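# Four arms sort stickered items into matching-color containers

## Task

Put every item into the container whose color matches the color of the sticker on that item.

## Robot and tools

Setup: four identical i2rt Big YAM arms (arm1, arm2, arm3, arm4) work in one physics scene. Each has six revolute joints, a two-finger gripper and a wrist camera (armN_cam_wrist). Four fixed room cameras also watch: cam_room_a1, cam_room_a2, cam_room_b1, cam_room_b2. The hand reaches roughly 1.0 m from the joint1 axis. Feet (base_link) in the scene frame, metres, quat wxyz: arm1 (-0.644, +1.377, +0.914) q(+0.682,+0.007,+0.004,+0.731); arm2 (-0.655, -0.555, +0.928) q(+0.747,+0.002,+0.000,-0.665); arm3 (+0.651, -1.332, +0.868) q(+0.663,-0.004,-0.006,-0.748); arm4 (+0.648, +0.477, +0.879) q(+0.687,+0.001,+0.003,+0.727). Each foot looks along its own +x.

Frames: a single scene frame, origin on the floor, +z up. The hand point lies between the finger pads, about 1 cm short of the tips. Fingers extend along the hand's +z; they open and close along its y. The printed hand position may be off, more so at long reach, and a hand often settles a centimetre or more from where it was sent. hand_target is the pose the currently held joint targets would produce; under load the hand may stop short.

move: one action for any subset of arms, applied together. Each arm key (arm1..arm4) may carry "joints", "target" (with optional "speed"), or both. An arm you omit keeps its old command. "joints" is a dict of absolute joint targets by name: joint1_rad -2.879..2.879 (base yaw, positive counter-clockwise seen from above, 0 along the foot's +x); joint2_rad 0..3.141 (shoulder, 0 = upper arm level pointing back, positive lifts it up and over to the front); joint3_rad 0..3.019 (elbow, 0 = folded, positive opens); joint4_rad -1.692..1.57 (hand pitch, positive tips fingers up); joint5_rad -1.57..1.57 (hand sideways, positive toward the arm's right); joint6_rad -2.094..2.094 (roll, positive clockwise viewed from behind); gripper_m 0..0.093 (fingertip gap, metres). "target" is one list of seven numbers per arm, [x, y, z, qw, qx, qy, qz]: an absolute hand pose in the scene frame, metres, reached by a straight path that starts from the current hand_target. When target is given, joints may contain only gripper_m. "speed" (0.002..0.5 m/s, default 0.25; rotation capped at twice that in rad/s) needs a target. All hand paths in one action finish together, paced by the slowest; a path runs 0.5 to 10 s and is cut off at 10 s; an action never exceeds 15 s. The controller clips each step to 100 mm / 20 degrees from the measured hand and uses damped IK, favouring position. Paths ignore obstacles and other arms; hands lag, drift and may overshoot speed near full stretch. Joint-only moves can swing the hand widely since joints run at different rates. "cameras" lists images to return (["all"], [] or names). Unknown keys make a call invalid; out-of-range values are refused, and a refusal cancels your remaining move/wait/finished_scene calls in that reply.

wait(seconds 0..10, cameras): lets time pass without new commands. zoom_image(camera, region [x0,y0,x1,y1] pixels, at most 504x504): enlarges part of that camera's latest image; the camera must be in the newest images. read_manual(section="licences") only returns licence text. finished_scene(scene 1..3): irreversible; call it only once every item sits in the right container and will stay there. Scene 1 is practice and may be skipped.

Result lines: "move" names each arm given a motion and says "done" or its worst status. joint_status/hand_status: off_target (stopped short, possibly still pushing); time_out (each joint now holds a target near where it stood and keeps pushing; on_its_own lists those not there yet; send the reported position to relieve it); not_followed (withheld by the self/inter-arm collision check, shown as "joint command not followed" or "pose unreachable"; the arm may keep trying). "as last shown" marks arms not commanded, whose statuses read "not commanded". Joint velocities are in rad/s (gripper m/s); "within noise" means still. Joint torques include gravity, have per-arm offsets, and joints 3 and 4 wrap at ±28 N m. A no-action move returns the full state, all images and the scene number.

Grip: gripper_m reads up to 0.005 narrower than a hard part when squeezed (some read up to 0.002 wider); closed empty reads 0.000-0.003. Command about 0.005 below the touch reading for full force, more for soft, small or round objects. Release by commanding well above the reading.

Avoid: knocking items out of the work area or onto the floor (ends the scene); pressing or hard contact between arms, including one gripper closing on another's fingers; releasing moving items, drops, slams, hard pushes. Arms keep pushing on contact and motors heat when loaded, stretched or straining; MOTOR HOT appears at 85 °C and at 100 °C the arm goes limp for 30-60 s (keys then read limit_stop_at_motor_heat; resend targets). Objects may get nudged now and then.

Each tool is called in YAML: its name, and indented under it one key for each argument.

## Session

move:
  arm1: {"joints": {"joint1_rad": 1.5, "joint2_rad": 1.25, "joint3_rad": 1.18, "joint4_rad": -1.04, "joint5_rad": 0, "joint6_rad": 0, "gripper_m": 0.093}}
  arm2: {"joints": {"joint1_rad": -1.5, "joint2_rad": 1.25, "joint3_rad": 1.18, "joint4_rad": -1.04, "joint5_rad": 0, "joint6_rad": 0, "gripper_m": 0.093}}
  arm3: {"joints": {"joint1_rad": 1.5, "joint2_rad": 1.25, "joint3_rad": 1.18, "joint4_rad": -1.04, "joint5_rad": 0, "joint6_rad": 0, "gripper_m": 0.093}}
  arm4: {"joints": {"joint1_rad": -1.5, "joint2_rad": 1.25, "joint3_rad": 1.18, "joint4_rad": -1.04, "joint5_rad": 0, "joint6_rad": 0, "gripper_m": 0.093}}
  cameras: ["all"]

Scene clock: 1.87 s.
Joint torques (N m): arm1=[-1.67 -8.35 12.51 1.42 0.11 -0.04] | arm2=[1.14 -12.51 12.81 1.68 -0.04 0.2] | arm3=[1.49 -10.11 11.29 0.7 0.11 -0.11] | arm4=[0.73 -12.22 11.3 0.92 0.06 -0.09]
Motor temperatures (°C): arm1=[21 24 28 23 21 21 21] | arm2=[23 24 27 22 22 20 23] | arm3=[24 23 24 23 24 23 23] | arm4=[22 22 24 22 24 21 24]
Heat: arm1: hottest joint3_rad 28 °C; arm2: hottest joint3_rad 27 °C; arm3: hottest joint1_rad 24 °C; arm4: hottest joint3_rad 24 °C.
move: arm1 done; arm2 done; arm3 done; arm4 done
Joint velocities: within noise
arm1.joint_positions: joint1_rad=+1.502 joint2_rad=+1.268 joint3_rad=+1.167 joint4_rad=-1.050 joint5_rad=-0.002 joint6_rad=+0.007 gripper_m=+0.09306
arm1.joint_status: all done
arm1.hand: x=-1.0938 y=+1.3767 z=+1.1704 quat_wxyz=(+0.000, +0.976, -0.003, -0.216) (m; scene frame)
arm1.hand_target: x=-1.0968 y=+1.3780 z=+1.1853 quat_wxyz=(-0.001, +0.972, -0.001, -0.236) (m; scene frame)
arm1.hand_status: not commanded
arm2.joint_positions: joint1_rad=-1.504 joint2_rad=+1.263 joint3_rad=+1.161 joint4_rad=-1.042 joint5_rad=+0.001 joint6_rad=-0.014 gripper_m=+0.09310
arm2.joint_status: all done
arm2.hand: x=-1.1016 y=-0.6382 z=+1.1765 quat_wxyz=(-0.016, -0.973, -0.096, +0.210) (m; scene frame)
arm2.hand_target: x=-1.1049 y=-0.6409 z=+1.1915 quat_wxyz=(-0.020, -0.970, -0.091, +0.227) (m; scene frame)
arm2.hand_status: not commanded
arm3.joint_positions: joint1_rad=+1.495 joint2_rad=+1.243 joint3_rad=+1.156 joint4_rad=-1.036 joint5_rad=-0.002 joint6_rad=+0.007 gripper_m=+0.09307
arm3.joint_status: all done
arm3.hand: x=+1.0930 y=-1.4164 z=+1.1251 quat_wxyz=(-0.222, -0.097, -0.970, +0.027) (m; scene frame)
arm3.hand_target: x=+1.0995 y=-1.4155 z=+1.1335 quat_wxyz=(-0.228, -0.092, -0.969, +0.028) (m; scene frame)
arm3.hand_status: not commanded
arm4.joint_positions: joint1_rad=-1.505 joint2_rad=+1.266 joint3_rad=+1.144 joint4_rad=-1.048 joint5_rad=+0.001 joint6_rad=+0.014 gripper_m=+0.09310
arm4.joint_status: all done
arm4.hand: x=+1.0938 y=+0.5322 z=+1.1162 quat_wxyz=(-0.196, +0.053, -0.979, -0.012) (m; scene frame)
arm4.hand_target: x=+1.1028 y=+0.5359 z=+1.1411 quat_wxyz=(-0.225, +0.062, -0.972, -0.013) (m; scene frame)
arm4.hand_status: not commanded
pictures: arm1_cam_wrist, arm2_cam_wrist, arm3_cam_wrist, arm4_cam_wrist, cam_room_a1, cam_room_a2, cam_room_b1, cam_room_b2
Images, in order (width x height): arm1_cam_wrist 672x504, arm2_cam_wrist 672x504, arm3_cam_wrist 672x504, arm4_cam_wrist 672x504, cam_room_a1 672x504, cam_room_a2 672x504, cam_room_b1 672x504, cam_room_b2 672x504.

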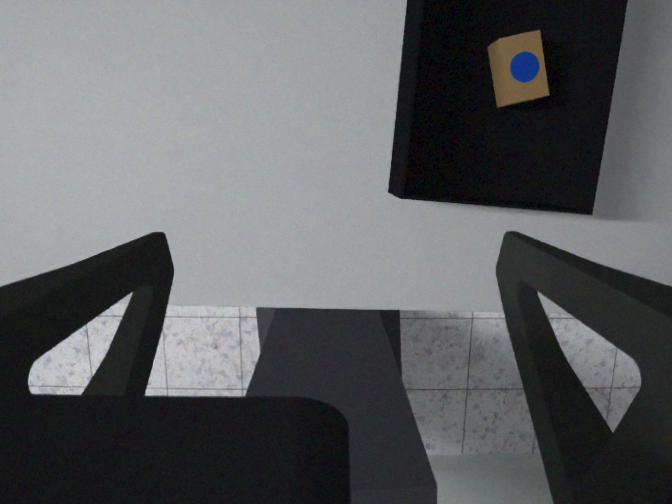

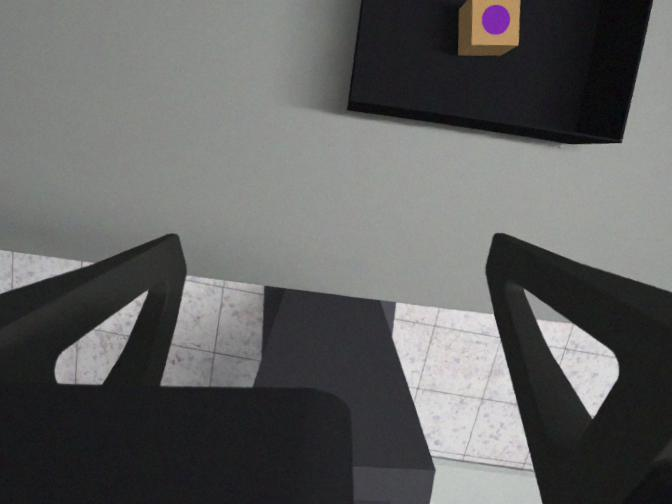

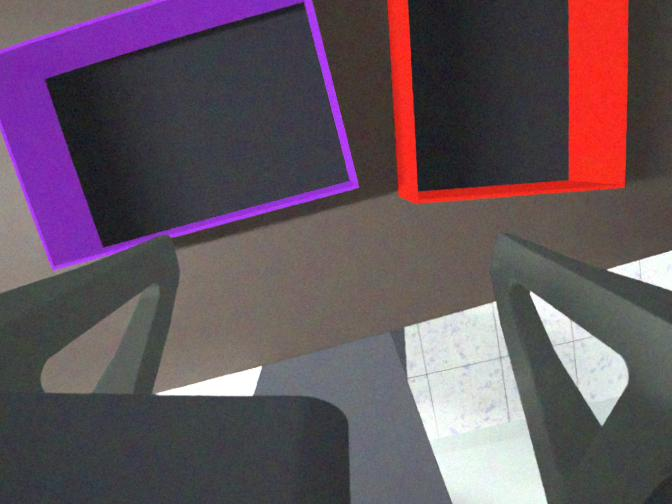

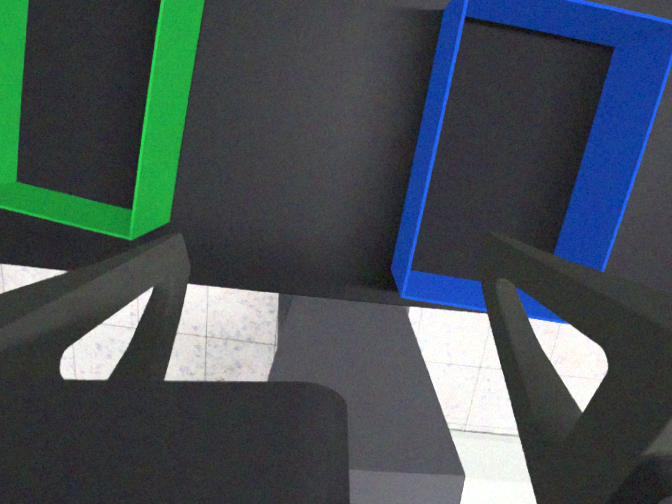

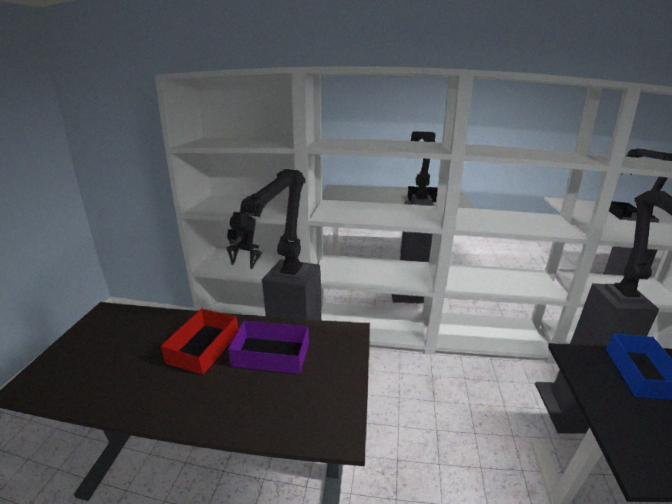

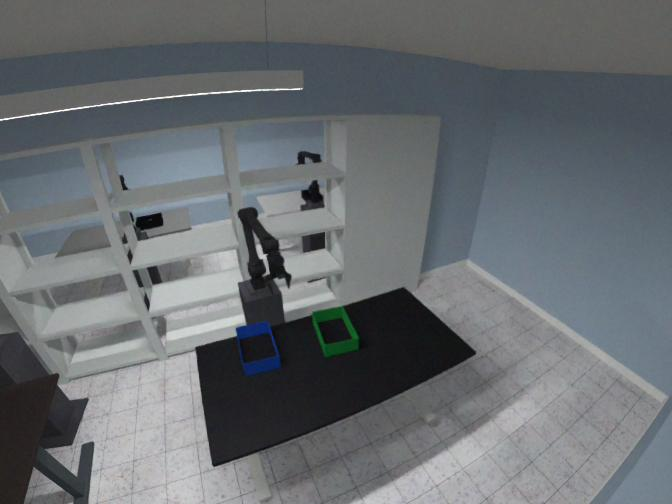

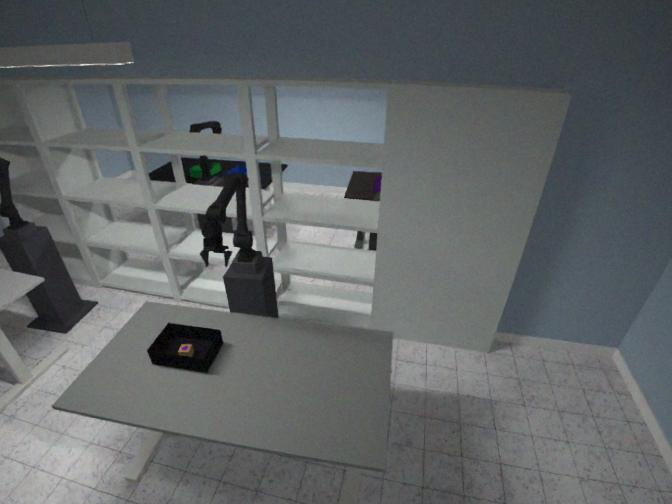

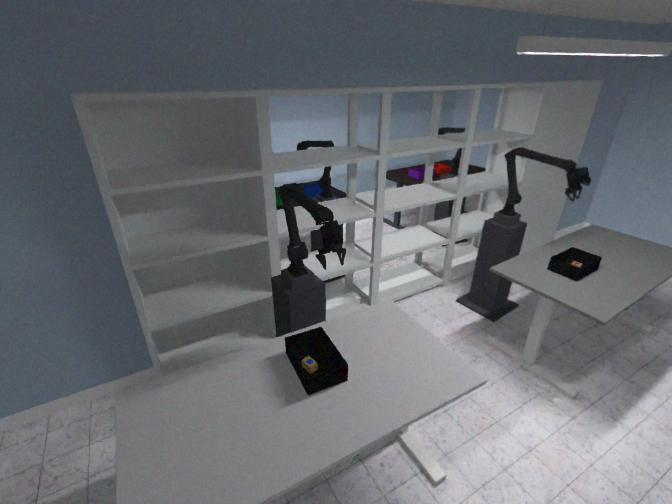

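zoom_image:
  camera: "arm2_cam_wrist"
  region: [400, 0, 600, 150]

zoom_image:
  camera: "cam_room_b1"
  region: [135, 310, 235, 385]

Scaled by 2.520.

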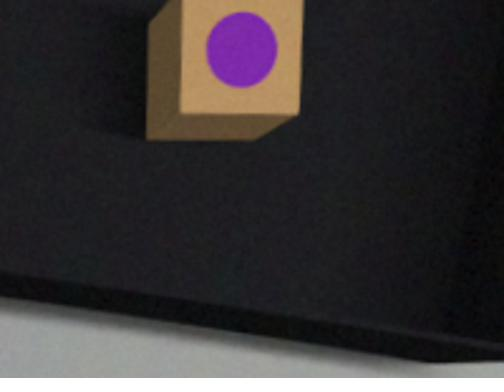

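Scaled by 5.040.

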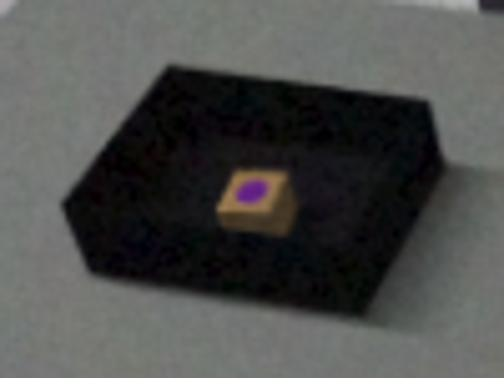

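move:
  arm1: {"target": [-1.146, 1.582, 0.825, -0.027, -0.9606, -0.101, 0.2574], "speed": 0.3}
  arm2: {"target": [-1.225, -0.496, 0.828, -0.0255, -0.9612, -0.0951, 0.2575], "speed": 0.3}
  cameras: ["arm1_cam_wrist", "arm2_cam_wrist"]

Scene clock: 24.87 s.
Joint torques (N m): arm1=[-1.14 -14.21 9.03 1.46 -0.26 -0.08] | arm2=[0.26 -15.91 9.06 2.26 -0.35 -0.06] | arm3=[1.55 -9.99 11.3 0.72 0.11 -0.1] | arm4=[1.03 -12.1 11.33 0.94 0.05 -0.11]
Motor temperatures (°C): arm1=[21 24 30 23 21 21 21] | arm2=[23 25 30 22 22 20 23] | arm3=[24 23 28 23 24 23 23] | arm4=[22 22 30 22 24 21 24]
Heat: arm1: hottest joint3_rad 30 °C; arm2: hottest joint3_rad 30 °C; arm3: hottest joint3_rad 28 °C; arm4: hottest joint3_rad 30 °C.
move: arm1 off_target; arm2 off_target
Joint velocities: within noise
arm1.joint_positions: joint1_rad=+1.015 joint2_rad=+2.010 joint3_rad=+0.957 joint4_rad=-0.172 joint5_rad=-0.320 joint6_rad=-0.620 gripper_m=+0.09306
arm1.joint_status: not commanded
arm1.hand: x=-1.1243 y=+1.5702 z=+0.8111 quat_wxyz=(+0.043, +0.967, +0.093, -0.234) (m; scene frame)
arm1.hand_target: x=-1.1451 y=+1.5816 z=+0.8257 quat_wxyz=(+0.027, +0.961, +0.101, -0.257) (m; scene frame)
arm1.hand_status: off_target (0.028 m and 3.4 deg from the pose sent, 0.405 m and 13.3 deg at the start)
arm2.joint_positions: joint1_rad=-1.836 joint2_rad=+2.008 joint3_rad=+0.997 joint4_rad=-0.076 joint5_rad=-0.172 joint6_rad=-0.294 gripper_m=+0.09303
arm2.joint_status: not commanded
arm2.hand: x=-1.2127 y=-0.5010 z=+0.8328 quat_wxyz=(-0.028, -0.964, -0.091, +0.250) (m; scene frame)
arm2.hand_target: x=-1.2245 y=-0.4959 z=+0.8284 quat_wxyz=(-0.025, -0.961, -0.095, +0.258) (m; scene frame)
arm2.hand_status: off_target (0.014 m and 1.0 deg from the pose sent, 0.396 m and 5.7 deg at the start)
arm3, arm4: as last shown
pictures: arm1_cam_wrist, arm2_cam_wrist
Images, in order (width x height): arm1_cam_wrist 672x504, arm2_cam_wrist 672x504.

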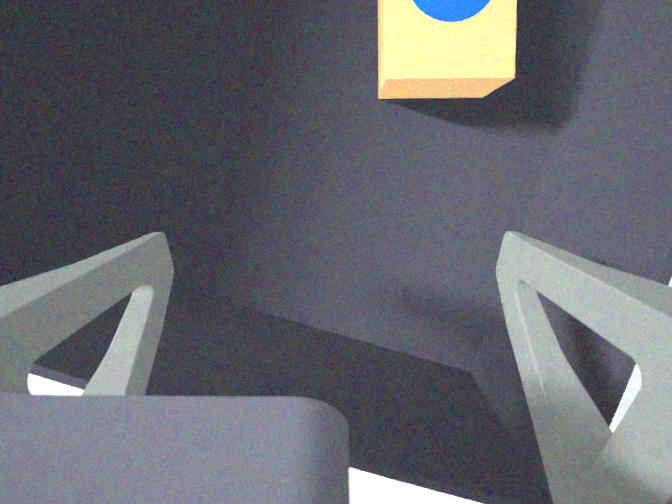

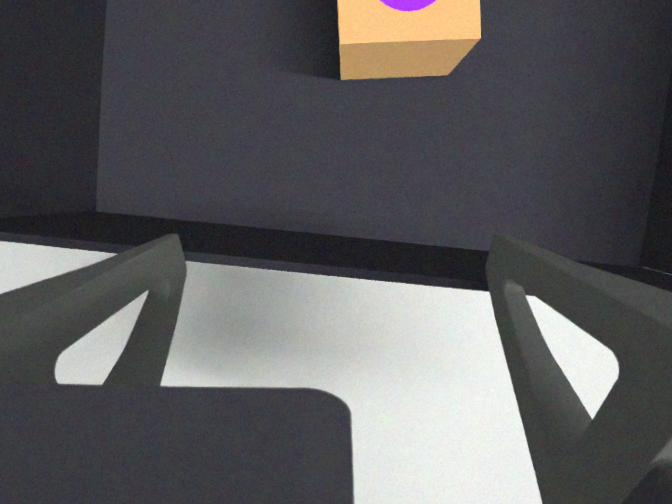

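zoom_image:
  camera: "arm1_cam_wrist"
  region: [340, 0, 672, 400]

zoom_image:
  camera: "arm2_cam_wrist"
  region: [300, 0, 672, 300]

Scaled by 1.260.

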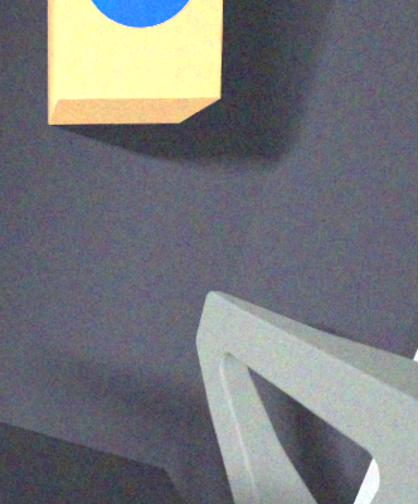

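Scaled by 1.355.

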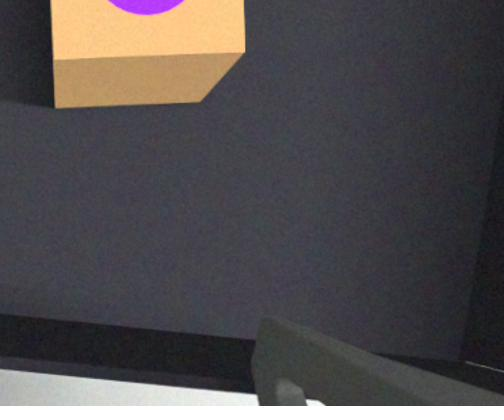

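move:
  arm1: {"target": [-1.187, 1.611, 0.83, -0.0297, -0.9535, -0.1002, 0.2824], "speed": 0.2, "joints": {"gripper_m": 0.08}}
  arm2: {"target": [-1.276, -0.475, 0.822, -0.0302, -0.9574, -0.1091, 0.2655], "speed": 0.2}
  cameras: ["arm1_cam_wrist", "arm2_cam_wrist"]

Scene clock: 60.50 s.
Joint torques (N m): arm1=[-2.14 -14.04 9.78 0.59 -0.27 -0.06] | arm2=[-0.15 -17.08 10.28 1.05 -0.05 -0.11] | arm3=[1.38 -10.05 11.29 0.77 0.1 -0.12] | arm4=[1.26 -12.04 11.26 1.05 0.08 -0.07]
Motor temperatures (°C): arm1=[21 24 32 23 22 21 21] | arm2=[23 26 30 22 22 20 23] | arm3=[24 24 31 23 24 23 23] | arm4=[22 23 35 22 24 21 24]
Heat: arm1: hottest joint3_rad 32 °C; arm2: hottest joint3_rad 30 °C; arm3: hottest joint3_rad 31 °C; arm4: hottest joint3_rad 35 °C.
move: arm1 off_target; arm2 off_target
Joint velocities: within noise
arm1.joint_positions: joint1_rad=+1.001 joint2_rad=+2.059 joint3_rad=+1.094 joint4_rad=-0.174 joint5_rad=-0.360 joint6_rad=-0.627 gripper_m=+0.08006
arm1.joint_status: all done
arm1.hand: x=-1.1787 y=+1.6016 z=+0.8290 quat_wxyz=(+0.033, +0.955, +0.099, -0.279) (m; scene frame)
arm1.hand_target: x=-1.1867 y=+1.6109 z=+0.8302 quat_wxyz=(+0.029, +0.954, +0.100, -0.283) (m; scene frame)
arm1.hand_status: off_target (0.013 m and 0.5 deg from the pose sent, 0.077 m and 6.0 deg at the start)
arm2.joint_positions: joint1_rad=-1.863 joint2_rad=+2.095 joint3_rad=+1.160 joint4_rad=-0.112 joint5_rad=-0.214 joint6_rad=-0.338 gripper_m=+0.09303
arm2.joint_status: not commanded
arm2.hand: x=-1.2698 y=-0.4825 z=+0.8346 quat_wxyz=(-0.033, -0.955, -0.106, +0.274) (m; scene frame)
arm2.hand_target: x=-1.2751 y=-0.4751 z=+0.8221 quat_wxyz=(-0.030, -0.957, -0.109, +0.266) (m; scene frame)
arm2.hand_status: off_target (0.016 m and 1.2 deg from the pose sent, 0.069 m and 2.8 deg at the start)
arm3, arm4: as last shown
pictures: arm1_cam_wrist, arm2_cam_wrist
Images, in order (width x height): arm1_cam_wrist 672x504, arm2_cam_wrist 672x504.

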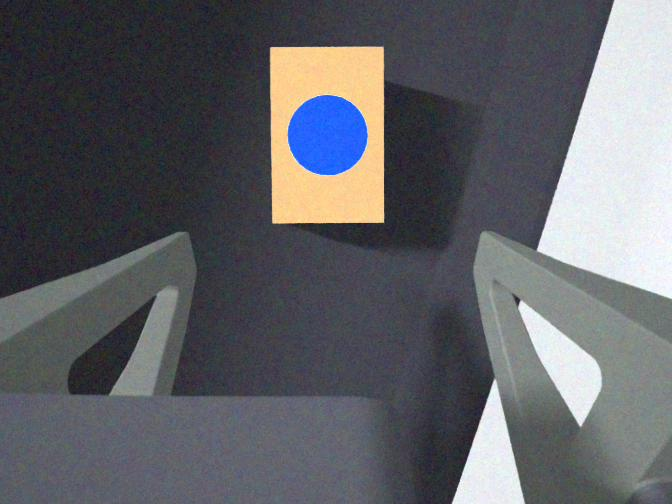

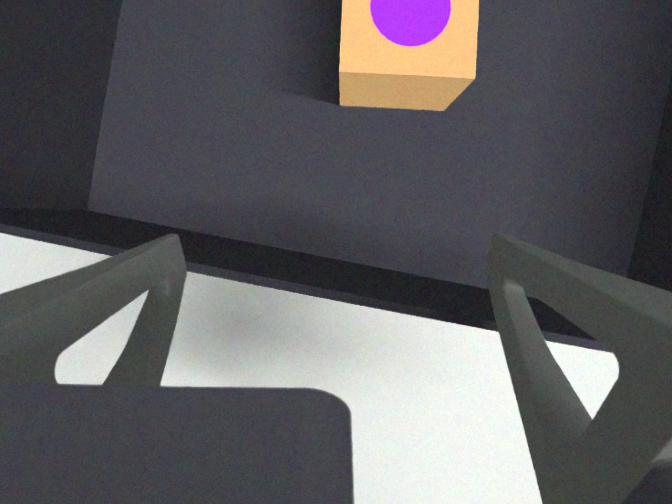

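wait:
  seconds: 0.3
  cameras: ["arm1_cam_wrist", "arm2_cam_wrist"]

Scene clock: 69.83 s.
Joint torques (N m): arm1=[-2.2 -13.74 9.78 0.54 -0.32 -0.05] | arm2=[-0.03 -17.03 10.25 1.03 -0.05 -0.11] | arm3=[1.55 -9.88 11.3 0.72 0.1 -0.11] | arm4=[0.91 -12.1 11.28 0.92 0.06 -0.08]
Motor temperatures (°C): arm1=[21 25 31 23 22 21 21] | arm2=[23 26 30 22 22 20 23] | arm3=[24 24 31 23 24 23 23] | arm4=[22 23 36 22 24 21 24]
Heat: arm1: hottest joint3_rad 31 °C; arm2: hottest joint3_rad 30 °C; arm3: hottest joint3_rad 31 °C; arm4: hottest joint3_rad 36 °C.
Joint velocities: within noise
arm1.joint_positions: joint1_rad=+1.001 joint2_rad=+2.059 joint3_rad=+1.094 joint4_rad=-0.174 joint5_rad=-0.360 joint6_rad=-0.627 gripper_m=+0.08006
arm1.joint_status: all done
arm1.hand: x=-1.1787 y=+1.6016 z=+0.8290 quat_wxyz=(+0.033, +0.955, +0.099, -0.279) (m; scene frame)
arm1.hand_target: x=-1.1867 y=+1.6109 z=+0.8302 quat_wxyz=(+0.029, +0.954, +0.100, -0.283) (m; scene frame)
arm1.hand_status: off_target (0.013 m and 0.5 deg from the pose sent, 0.077 m and 6.0 deg at the start)
arm2.joint_positions: joint1_rad=-1.863 joint2_rad=+2.095 joint3_rad=+1.160 joint4_rad=-0.112 joint5_rad=-0.214 joint6_rad=-0.338 gripper_m=+0.09303
arm2.joint_status: not commanded
arm2.hand: x=-1.2698 y=-0.4825 z=+0.8346 quat_wxyz=(-0.033, -0.955, -0.106, +0.274) (m; scene frame)
arm2.hand_target: x=-1.2751 y=-0.4751 z=+0.8221 quat_wxyz=(-0.030, -0.957, -0.109, +0.266) (m; scene frame)
arm2.hand_status: off_target (0.016 m and 1.2 deg from the pose sent, 0.069 m and 2.8 deg at the start)
arm3.joint_positions: joint1_rad=+1.495 joint2_rad=+1.243 joint3_rad=+1.156 joint4_rad=-1.036 joint5_rad=-0.002 joint6_rad=+0.007 gripper_m=+0.09307
arm3.joint_status: not commanded
arm3.hand: x=+1.0930 y=-1.4164 z=+1.1251 quat_wxyz=(-0.222, -0.097, -0.970, +0.027) (m; scene frame)
arm3.hand_target: x=+1.0995 y=-1.4155 z=+1.1335 quat_wxyz=(-0.228, -0.092, -0.969, +0.028) (m; scene frame)
arm3.hand_status: not commanded
arm4.joint_positions: joint1_rad=-1.505 joint2_rad=+1.266 joint3_rad=+1.144 joint4_rad=-1.048 joint5_rad=+0.001 joint6_rad=+0.014 gripper_m=+0.09310
arm4.joint_status: not commanded
arm4.hand: x=+1.0938 y=+0.5322 z=+1.1162 quat_wxyz=(-0.196, +0.053, -0.979, -0.012) (m; scene frame)
arm4.hand_target: x=+1.1028 y=+0.5359 z=+1.1411 quat_wxyz=(-0.225, +0.062, -0.972, -0.013) (m; scene frame)
arm4.hand_status: not commanded
wait: 0.30 s; at rest from the start
pictures: arm1_cam_wrist, arm2_cam_wrist
Images, in order (width x height): arm1_cam_wrist 672x504, arm2_cam_wrist 672x504.

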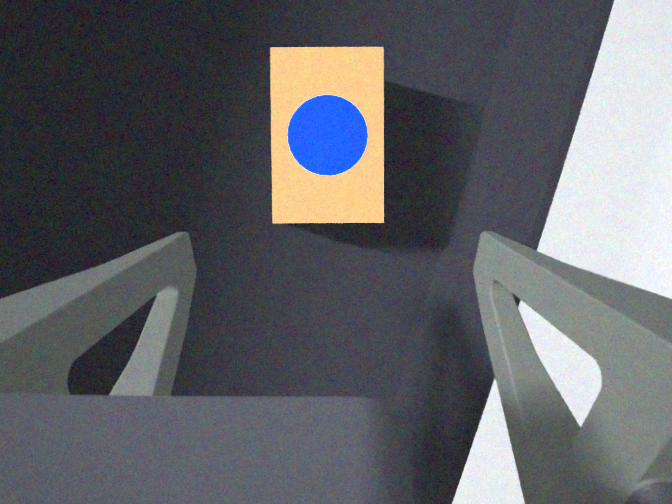

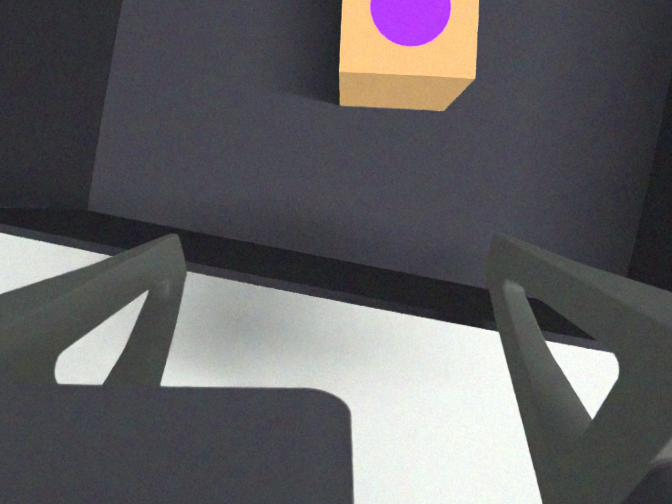

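move:
  arm1: {"target": [-1.225, 1.592, 0.729, -0.0297, -0.9535, -0.1002, 0.2824], "speed": 0.12}
  arm2: {"target": [-1.300, -0.456, 0.860, -0.0247, -0.9595, -0.089, 0.266], "speed": 0.12}
  cameras: ["arm1_cam_wrist", "arm2_cam_wrist"]

Scene clock: 107.40 s.
Joint torques (N m): arm1=[-0.56 -15.21 8.5 1.68 -0.11 0.1] | arm2=[-0.09 -20.66 11.45 1.09 -0.04 0.08] | arm3=[1.61 -9.93 11.3 0.77 0.11 -0.11] | arm4=[1.14 -12.4 11.34 0.99 0.05 -0.11]
Motor temperatures (°C): arm1=[21 26 32 23 22 21 21] | arm2=[23 26 31 22 22 20 23] | arm3=[24 24 33 23 24 23 23] | arm4=[22 24 38 22 24 21 24]
Heat: arm1: hottest joint3_rad 32 °C; arm2: hottest joint3_rad 31 °C; arm3: hottest joint3_rad 33 °C; arm4: hottest joint3_rad 38 °C.
move: arm1 off_target; arm2 off_target
Joint velocities: within noise
arm1.joint_positions: joint1_rad=+1.047 joint2_rad=+2.313 joint3_rad=+1.211 joint4_rad=-0.034 joint5_rad=-0.337 joint6_rad=-0.581 gripper_m=+0.08003
arm1.joint_status: not commanded
arm1.hand: x=-1.2104 y=+1.5908 z=+0.7321 quat_wxyz=(+0.035, +0.956, +0.097, -0.273) (m; scene frame)
arm1.hand_target: x=-1.2244 y=+1.5918 z=+0.7293 quat_wxyz=(+0.030, +0.954, +0.100, -0.282) (m; scene frame)
arm1.hand_status: off_target (0.015 m and 1.3 deg from the pose sent, 0.111 m and 0.5 deg at the start)
arm2.joint_positions: joint1_rad=-1.883 joint2_rad=+2.095 joint3_rad=+1.239 joint4_rad=-0.231 joint5_rad=-0.203 joint6_rad=-0.338 gripper_m=+0.09303
arm2.joint_status: not commanded
arm2.hand: x=-1.2827 y=-0.4659 z=+0.8483 quat_wxyz=(-0.031, -0.962, -0.094, +0.255) (m; scene frame)
arm2.hand_target: x=-1.2992 y=-0.4560 z=+0.8604 quat_wxyz=(-0.024, -0.959, -0.089, +0.266) (m; scene frame)
arm2.hand_status: off_target (0.023 m and 1.6 deg from the pose sent, 0.047 m and 2.4 deg at the start)
arm3, arm4: as last shown
pictures: arm1_cam_wrist, arm2_cam_wrist
Images, in order (width x height): arm1_cam_wrist 672x504, arm2_cam_wrist 672x504.

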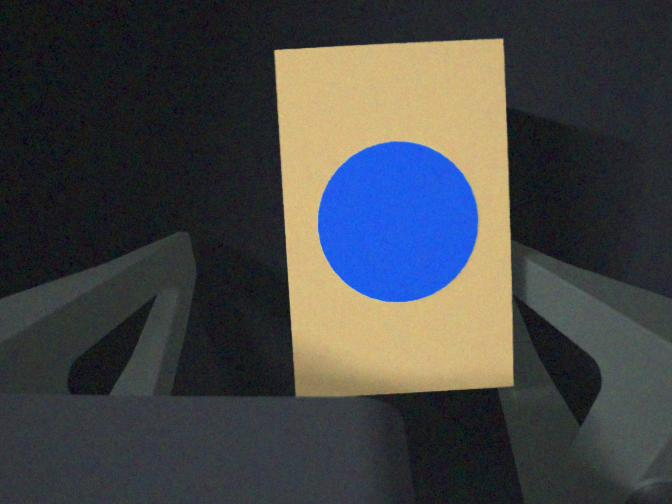

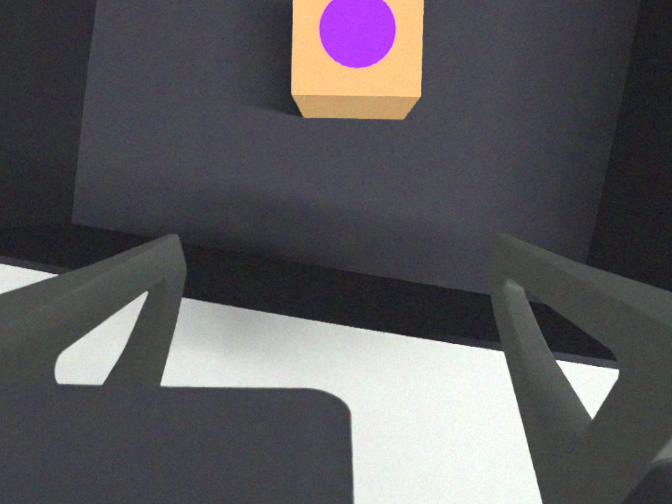

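move:
  arm1: {"target": [-1.237, 1.588, 0.727, -0.0297, -0.9535, -0.1002, 0.2824], "speed": 0.12}
  arm2: {"target": [-1.376, -0.466, 0.742, -0.0247, -0.9595, -0.089, 0.266], "speed": 0.12}
  cameras: ["arm1_cam_wrist", "arm2_cam_wrist"]

move:
  arm1: {"joints": {"gripper_m": 0.037}}
  cameras: ["arm1_cam_wrist", "arm2_cam_wrist"]

Scene clock: 128.63 s.
Joint torques (N m): arm1=[-1.03 -14.97 8.91 1.35 -0.06 0.11] | arm2=[1.32 -22.24 11.28 2.24 -0.03 0.22] | arm3=[1.67 -9.93 11.29 0.72 0.11 -0.11] | arm4=[1.26 -11.87 11.38 1.01 0.07 -0.08]
Motor temperatures (°C): arm1=[21 26 32 23 22 21 21] | arm2=[23 26 31 22 22 20 23] | arm3=[24 24 33 23 24 23 23] | arm4=[22 24 39 22 24 21 24]
Heat: arm1: hottest joint3_rad 32 °C; arm2: hottest joint3_rad 31 °C; arm3: hottest joint3_rad 33 °C; arm4: hottest joint3_rad 39 °C.
move: arm1 off_target; arm2 off_target
Joint velocities: within noise
arm1.joint_positions: joint1_rad=+1.060 joint2_rad=+2.326 joint3_rad=+1.240 joint4_rad=-0.034 joint5_rad=-0.331 joint6_rad=-0.566 gripper_m=+0.08003
arm1.joint_status: not commanded
arm1.hand: x=-1.2233 y=+1.5894 z=+0.7324 quat_wxyz=(+0.032, +0.955, +0.097, -0.278) (m; scene frame)
arm1.hand_target: x=-1.2364 y=+1.5878 z=+0.7273 quat_wxyz=(+0.030, +0.954, +0.100, -0.282) (m; scene frame)
arm1.hand_status: off_target (0.015 m and 0.7 deg from the pose sent, 0.027 m and 1.3 deg at the start)
arm2.joint_positions: joint1_rad=-1.860 joint2_rad=+2.429 joint3_rad=+1.545 joint4_rad=-0.203 joint5_rad=-0.184 joint6_rad=-0.316 gripper_m=+0.09303
arm2.joint_status: not commanded
arm2.hand: x=-1.3578 y=-0.4641 z=+0.7437 quat_wxyz=(-0.028, -0.963, -0.092, +0.252) (m; scene frame)
arm2.hand_target: x=-1.3751 y=-0.4661 z=+0.7427 quat_wxyz=(-0.025, -0.959, -0.089, +0.266) (m; scene frame)
arm2.hand_status: off_target (0.018 m and 1.7 deg from the pose sent, 0.142 m and 1.6 deg at the start)
arm3, arm4: as last shown
pictures: arm1_cam_wrist, arm2_cam_wrist
Images, in order (width x height): arm1_cam_wrist 672x504, arm2_cam_wrist 672x504.

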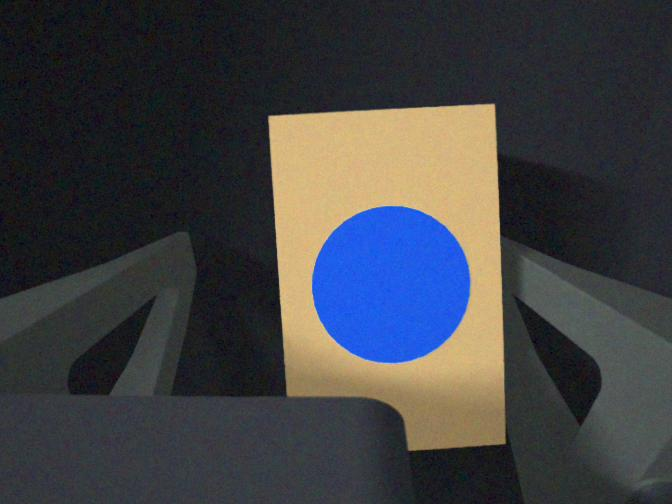

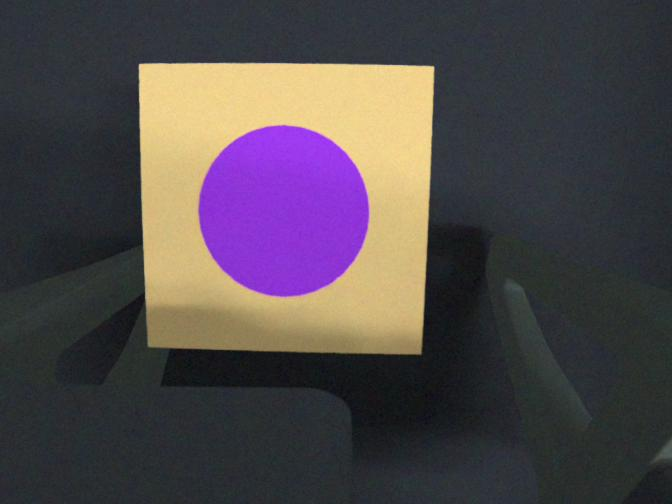

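Scene clock: 129.20 s.
Joint torques (N m): arm1=[-1.08 -14.56 8.95 1.39 -0.1 0.11] | arm2=[1.44 -22.24 11.28 2.24 -0.03 0.21] | arm3=[1.49 -10.05 11.28 0.73 0.1 -0.11] | arm4=[1.32 -12.34 11.21 1.09 0.07 -0.11]
Motor temperatures (°C): arm1=[21 26 32 23 22 21 21] | arm2=[23 26 31 22 22 20 23] | arm3=[24 24 33 23 24 23 23] | arm4=[22 24 39 22 24 21 24]
Heat: arm1: hottest joint3_rad 32 °C; arm2: hottest joint3_rad 31 °C; arm3: hottest joint3_rad 33 °C; arm4: hottest joint3_rad 39 °C.
move: arm1 off_target
Joint velocities: within noise
arm1.joint_positions: joint1_rad=+1.063 joint2_rad=+2.326 joint3_rad=+1.240 joint4_rad=-0.034 joint5_rad=-0.330 joint6_rad=-0.565 gripper_m=+0.04397
arm1.joint_status: gripper_m off_target (ended at +0.04400, target +0.03700)
arm1.hand: x=-1.2240 y=+1.5878 z=+0.7322 quat_wxyz=(+0.032, +0.955, +0.098, -0.278) (m; scene frame)
arm1.hand_target: x=-1.2364 y=+1.5876 z=+0.7272 quat_wxyz=(+0.030, +0.954, +0.100, -0.282) (m; scene frame)
arm1.hand_status: not commanded
arm2, arm3, arm4: as last shown
pictures: arm1_cam_wrist, arm2_cam_wrist
Images, in order (width x height): arm1_cam_wrist 672x504, arm2_cam_wrist 672x504.

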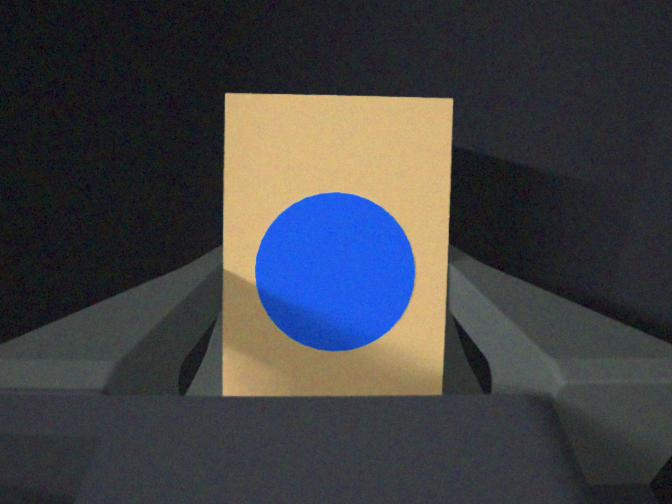

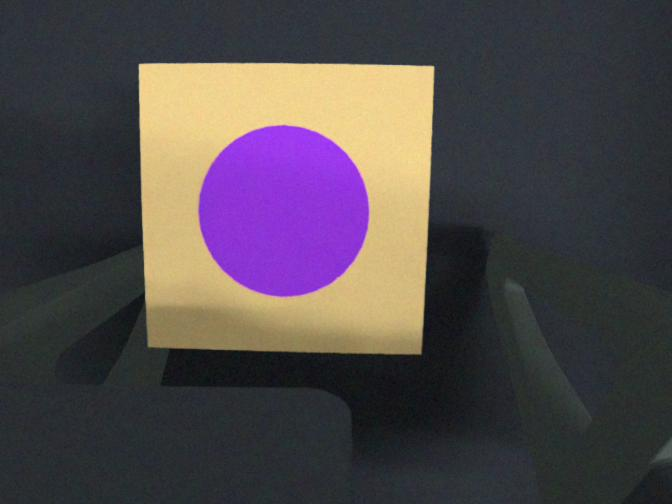

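move:
  arm1: {"target": [-1.12, 1.55, 1.05, -0.0297, -0.9535, -0.1002, 0.2824], "speed": 0.3}
  arm2: {"target": [-1.388, -0.480, 0.736, -0.0247, -0.9595, -0.089, 0.266], "speed": 0.1}
  cameras: ["arm2_cam_wrist"]

move:
  arm1: {"joints": {"joint1_rad": -2.225, "joint2_rad": 0.9, "joint3_rad": 0.87, "joint4_rad": -1.0, "joint5_rad": 0, "joint6_rad": 0}}
  arm2: {"joints": {"gripper_m": 0.045}}
  cameras: ["arm1_cam_wrist", "arm2_cam_wrist"]

Scene clock: 147.03 s.
Joint torques (N m): arm1=[-2.67 -9.17 11.75 0.72 -0.29 -0.07] | arm2=[1.44 -21.66 11.64 1.87 -0.01 0.22] | arm3=[1.44 -9.93 11.33 0.73 0.1 -0.12] | arm4=[0.73 -11.87 11.38 1.13 0.06 -0.07]
Motor temperatures (°C): arm1=[21 27 32 23 22 21 22] | arm2=[23 27 33 22 22 20 23] | arm3=[24 24 33 23 24 23 23] | arm4=[22 24 40 22 24 21 24]
Heat: arm1: hottest joint3_rad 32 °C; arm2: hottest joint3_rad 33 °C; arm3: hottest joint3_rad 33 °C; arm4: hottest joint3_rad 40 °C.
move: arm1 done; arm2 off_target
Joint velocities: within noise
arm1.joint_positions: joint1_rad=+1.053 joint2_rad=+1.490 joint3_rad=+1.006 joint4_rad=-0.634 joint5_rad=-0.338 joint6_rad=-0.579 gripper_m=+0.04397
arm1.joint_status: not commanded
arm1.hand: x=-1.1170 y=+1.5433 z=+1.0455 quat_wxyz=(+0.032, +0.954, +0.101, -0.281) (m; scene frame)
arm1.hand_target: x=-1.1198 y=+1.5500 z=+1.0500 quat_wxyz=(+0.030, +0.954, +0.100, -0.282) (m; scene frame)
arm1.hand_status: done (0.009 m and 0.3 deg from the pose sent, 0.336 m and 0.7 deg at the start)
arm2.joint_positions: joint1_rad=-1.838 joint2_rad=+2.447 joint3_rad=+1.586 joint4_rad=-0.203 joint5_rad=-0.172 joint6_rad=-0.295 gripper_m=+0.09303
arm2.joint_status: not commanded
arm2.hand: x=-1.3744 y=-0.4754 z=+0.7452 quat_wxyz=(-0.025, -0.961, -0.092, +0.261) (m; scene frame)
arm2.hand_target: x=-1.3870 y=-0.4800 z=+0.7365 quat_wxyz=(-0.025, -0.959, -0.089, +0.266) (m; scene frame)
arm2.hand_status: off_target (0.017 m and 0.7 deg from the pose sent, 0.035 m and 1.7 deg at the start)
arm3, arm4: as last shown
pictures: arm2_cam_wrist
Images, in order (width x height): arm2_cam_wrist 672x504.

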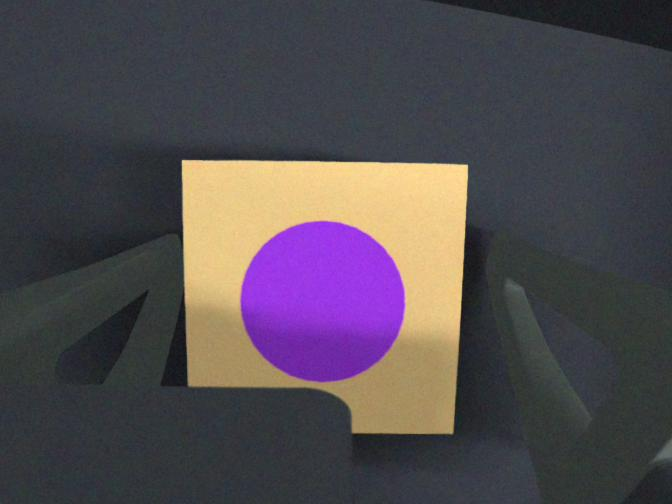

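Scene clock: 149.47 s.
Joint torques (N m): arm1=[-1.96 -2.96 13.22 0.88 -0.05 0.12] | arm2=[1.49 -21.83 11.64 1.87 -0.09 0.2] | arm3=[1.67 -9.82 11.29 0.73 0.1 -0.11] | arm4=[1.14 -12.04 11.34 0.95 0.06 -0.08]
Motor temperatures (°C): arm1=[21 27 32 23 22 21 22] | arm2=[23 27 33 22 22 20 23] | arm3=[24 24 33 23 24 23 23] | arm4=[22 24 40 22 24 21 24]
Heat: arm1: hottest joint3_rad 32 °C; arm2: hottest joint3_rad 33 °C; arm3: hottest joint3_rad 33 °C; arm4: hottest joint3_rad 40 °C.
move: arm1 done; arm2 off_target
Joint velocities: within noise
arm1.joint_positions: joint1_rad=-2.221 joint2_rad=+0.902 joint3_rad=+0.851 joint4_rad=-0.991 joint5_rad=+0.002 joint6_rad=-0.007 gripper_m=+0.04383
arm1.joint_status: all done
arm1.hand: x=-0.3514 y=+1.1861 z=+1.1468 quat_wxyz=(-0.242, -0.273, -0.928, +0.077) (m; scene frame)
arm1.hand_target: x=-0.3501 y=+1.1840 z=+1.1561 quat_wxyz=(-0.248, -0.278, -0.925, +0.078) (m; scene frame)
arm1.hand_status: not commanded
arm2.joint_positions: joint1_rad=-1.838 joint2_rad=+2.447 joint3_rad=+1.586 joint4_rad=-0.203 joint5_rad=-0.170 joint6_rad=-0.293 gripper_m=+0.05279
arm2.joint_status: gripper_m off_target (ended at +0.05282, target +0.04500)
arm2.hand: x=-1.3744 y=-0.4752 z=+0.7451 quat_wxyz=(-0.024, -0.961, -0.091, +0.261) (m; scene frame)
arm2.hand_target: x=-1.3870 y=-0.4800 z=+0.7365 quat_wxyz=(-0.025, -0.959, -0.089, +0.266) (m; scene frame)
arm2.hand_status: not commanded
arm3, arm4: as last shown
pictures: arm1_cam_wrist, arm2_cam_wrist
Images, in order (width x height): arm1_cam_wrist 672x504, arm2_cam_wrist 672x504.

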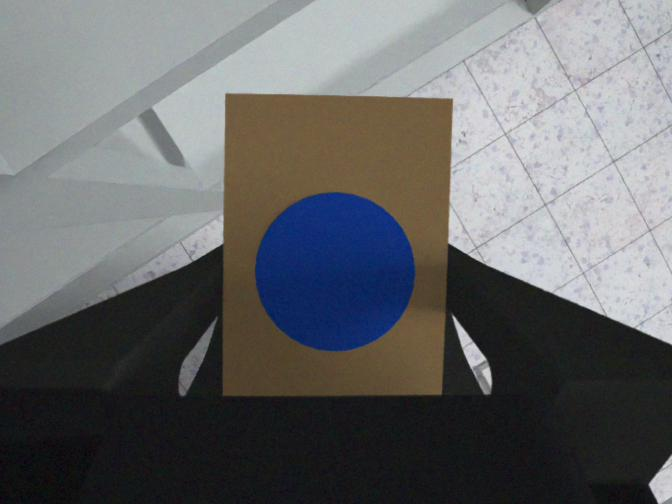

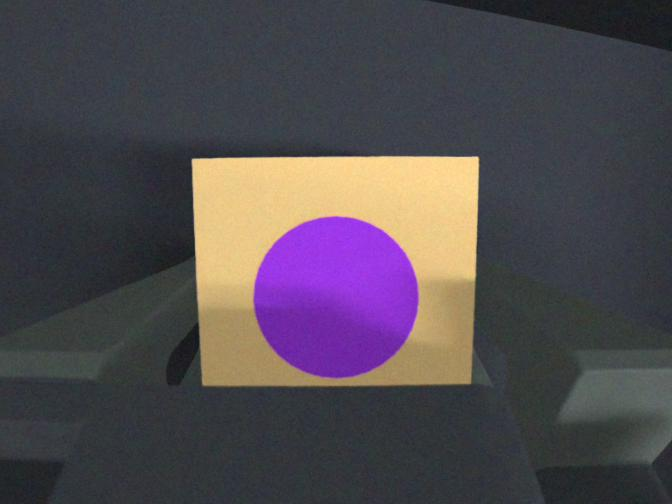

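move:
  arm1: {"target": [-0.02, 0.93, 1.11, -0.2664, -0.2935, -0.9139, 0.0855], "speed": 0.3}
  arm2: {"target": [-1.20, -0.495, 1.05, -0.0247, -0.9595, -0.089, 0.266], "speed": 0.3}
  arm3: {"joints": {"joint1_rad": -1.99, "joint2_rad": 0.9, "joint3_rad": 0.87, "joint4_rad": -1.02}}
  arm4: {"joints": {"joint1_rad": 0.902, "joint2_rad": 0.9, "joint3_rad": 0.87, "joint4_rad": -1.02}}
  cameras: ["cam_room_a2", "cam_room_b1"]

move:
  arm1: {"target": [-0.02, 0.93, 1.025, -0.2664, -0.2935, -0.9139, 0.0855], "speed": 0.15}
  arm2: {"joints": {"joint1_rad": 0.93, "joint2_rad": 0.9, "joint3_rad": 0.87, "joint4_rad": -1.0, "joint5_rad": 0, "joint6_rad": 0}}
  cameras: ["arm1_cam_wrist", "arm2_cam_wrist"]

Scene clock: 170.63 s.
Joint torques (N m): arm1=[-2.9 -18.61 17.42 0.76 -0.02 0.13] | arm2=[0.03 -14.56 9.59 1.29 -0.36 -0.02] | arm3=[0.62 -5.48 8.7 1.06 -0.08 -0.11] | arm4=[0.79 -5.13 9.07 1.05 0.12 -0.05]
Motor temperatures (°C): arm1=[20 26 35 23 22 21 22] | arm2=[23 28 32 22 22 20 24] | arm3=[24 24 33 23 24 23 23] | arm4=[22 24 40 22 24 21 24]
Heat: arm1: hottest joint3_rad 35 °C; arm2: hottest joint3_rad 32 °C; arm3: hottest joint3_rad 33 °C; arm4: hottest joint3_rad 40 °C.
move: arm1 off_target; arm2 off_target; arm3 done; arm4 done
Joint velocities: within noise
arm1.joint_positions: joint1_rad=-2.254 joint2_rad=+2.018 joint3_rad=+1.866 joint4_rad=-0.898 joint5_rad=-0.007 joint6_rad=-0.007 gripper_m=+0.04383
arm1.joint_status: not commanded
arm1.hand: x=-0.0306 y=+0.9467 z=+1.0747 quat_wxyz=(-0.239, -0.288, -0.924, +0.077) (m; scene frame)
arm1.hand_target: x=-0.0221 y=+0.9314 z=+1.1104 quat_wxyz=(-0.267, -0.293, -0.914, +0.086) (m; scene frame)
arm1.hand_status: off_target (0.040 m and 3.6 deg from the pose sent, 0.420 m and 4.1 deg at the start)
arm2.joint_positions: joint1_rad=-1.845 joint2_rad=+1.556 joint3_rad=+1.100 joint4_rad=-0.567 joint5_rad=-0.178 joint6_rad=-0.293 gripper_m=+0.05279
arm2.joint_status: not commanded
arm2.hand: x=-1.2067 y=-0.4985 z=+1.0614 quat_wxyz=(-0.022, -0.955, -0.090, +0.280) (m; scene frame)
arm2.hand_target: x=-1.2000 y=-0.4951 z=+1.0502 quat_wxyz=(-0.025, -0.960, -0.089, +0.266) (m; scene frame)
arm2.hand_status: off_target (0.014 m and 1.7 deg from the pose sent, 0.352 m and 0.7 deg at the start)
arm3.joint_positions: joint1_rad=-1.982 joint2_rad=+0.902 joint3_rad=+0.879 joint4_rad=-1.023 joint5_rad=+0.002 joint6_rad=+0.005 gripper_m=+0.09307
arm3.joint_status: all done
arm3.hand: x=+0.3533 y=-1.1524 z=+1.1128 quat_wxyz=(+0.062, -0.932, +0.258, +0.248) (m; scene frame)
arm3.hand_target: x=+0.3560 y=-1.1511 z=+1.1095 quat_wxyz=(+0.062, -0.932, +0.259, +0.246) (m; scene frame)
arm3.hand_status: not commanded
arm4.joint_positions: joint1_rad=+0.902 joint2_rad=+0.900 joint3_rad=+0.870 joint4_rad=-1.026 joint5_rad=-0.001 joint6_rad=+0.012 gripper_m=+0.09310
arm4.joint_status: all done
arm4.hand: x=+0.3688 y=+0.6755 z=+1.1239 quat_wxyz=(-0.073, +0.920, -0.298, -0.245) (m; scene frame)
arm4.hand_target: x=+0.3680 y=+0.6761 z=+1.1244 quat_wxyz=(-0.075, +0.921, -0.292, -0.247) (m; scene frame)
arm4.hand_status: not commanded
pictures: cam_room_a2, cam_room_b1
Images, in order (width x height): cam_room_a2 672x504, cam_room_b1 672x504.

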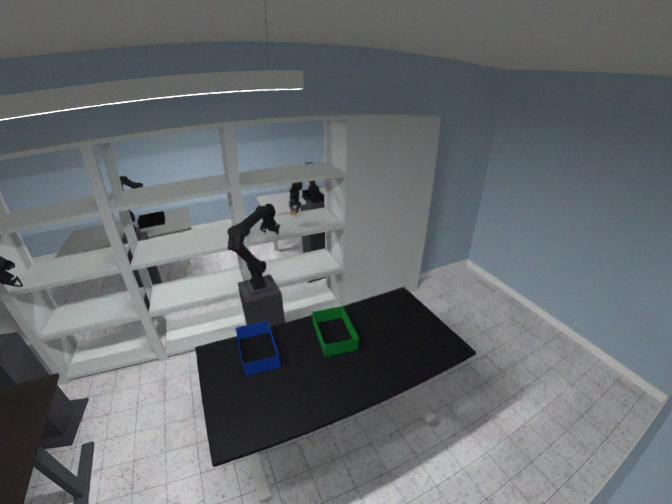

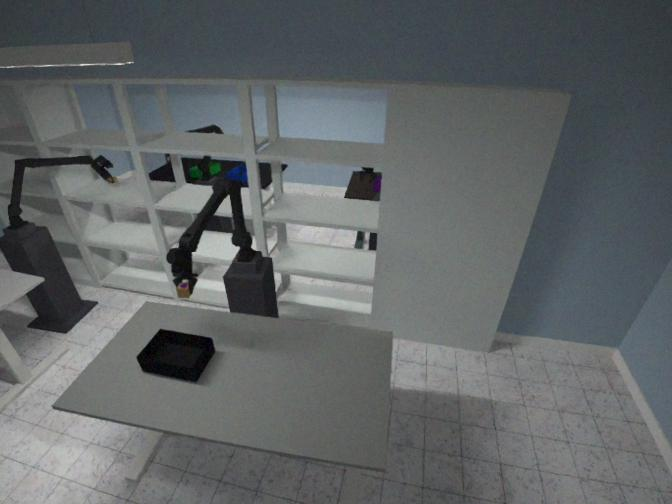

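Scene clock: 172.90 s.
Joint torques (N m): arm1=[-2.84 -19.72 11.84 2.13 -0.01 0.1] | arm2=[0.91 -6.07 11.63 1.32 0.12 0.21] | arm3=[0.67 -5.48 8.66 1.11 -0.07 -0.1] | arm4=[0.97 -4.95 8.96 1.03 0.12 -0.05]
Motor temperatures (°C): arm1=[20 26 35 23 22 21 22] | arm2=[23 28 32 22 22 20 24] | arm3=[24 24 33 23 24 23 23] | arm4=[22 24 40 22 24 21 24]
Heat: arm1: hottest joint3_rad 35 °C; arm2: hottest joint3_rad 32 °C; arm3: hottest joint3_rad 33 °C; arm4: hottest joint3_rad 40 °C.
move: arm1 off_target; arm2 done
Joint velocities: within noise
arm1.joint_positions: joint1_rad=-2.254 joint2_rad=+2.075 joint3_rad=+1.787 joint4_rad=-0.736 joint5_rad=-0.007 joint6_rad=-0.007 gripper_m=+0.04383
arm1.joint_status: not commanded
arm1.hand: x=-0.0222 y=+0.9403 z=+1.0139 quat_wxyz=(-0.251, -0.287, -0.921, +0.081) (m; scene frame)
arm1.hand_target: x=-0.0203 y=+0.9301 z=+1.0251 quat_wxyz=(-0.266, -0.294, -0.914, +0.086) (m; scene frame)
arm1.hand_status: off_target (0.015 m and 2.2 deg from the pose sent, 0.053 m and 3.6 deg at the start)
arm2.joint_positions: joint1_rad=+0.929 joint2_rad=+0.901 joint3_rad=+0.869 joint4_rad=-0.988 joint5_rad=-0.003 joint6_rad=-0.015 gripper_m=+0.05278
arm2.joint_status: all done
arm2.hand: x=-0.3522 y=-0.7316 z=+1.1756 quat_wxyz=(-0.263, -0.243, -0.931, +0.069) (m; scene frame)
arm2.hand_target: x=-0.3544 y=-0.7305 z=+1.1752 quat_wxyz=(-0.258, -0.250, -0.931, +0.067) (m; scene frame)
arm2.hand_status: not commanded
arm3, arm4: as last shown
pictures: arm1_cam_wrist, arm2_cam_wrist
Images, in order (width x height): arm1_cam_wrist 672x504, arm2_cam_wrist 672x504.

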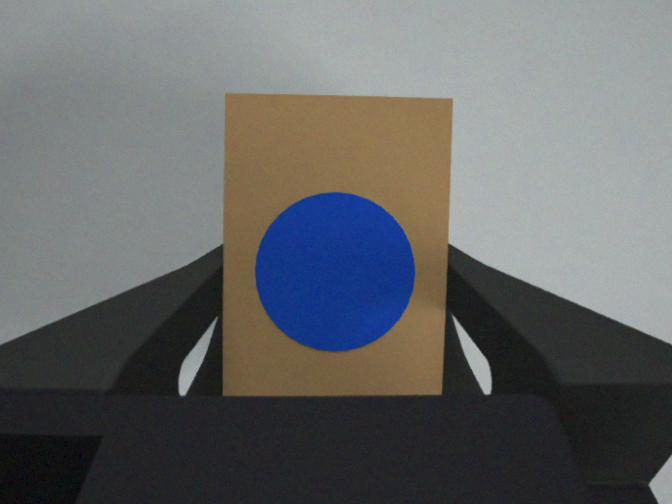

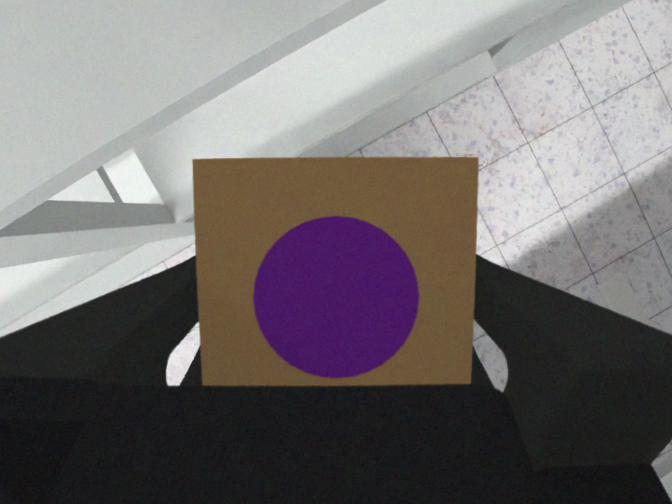

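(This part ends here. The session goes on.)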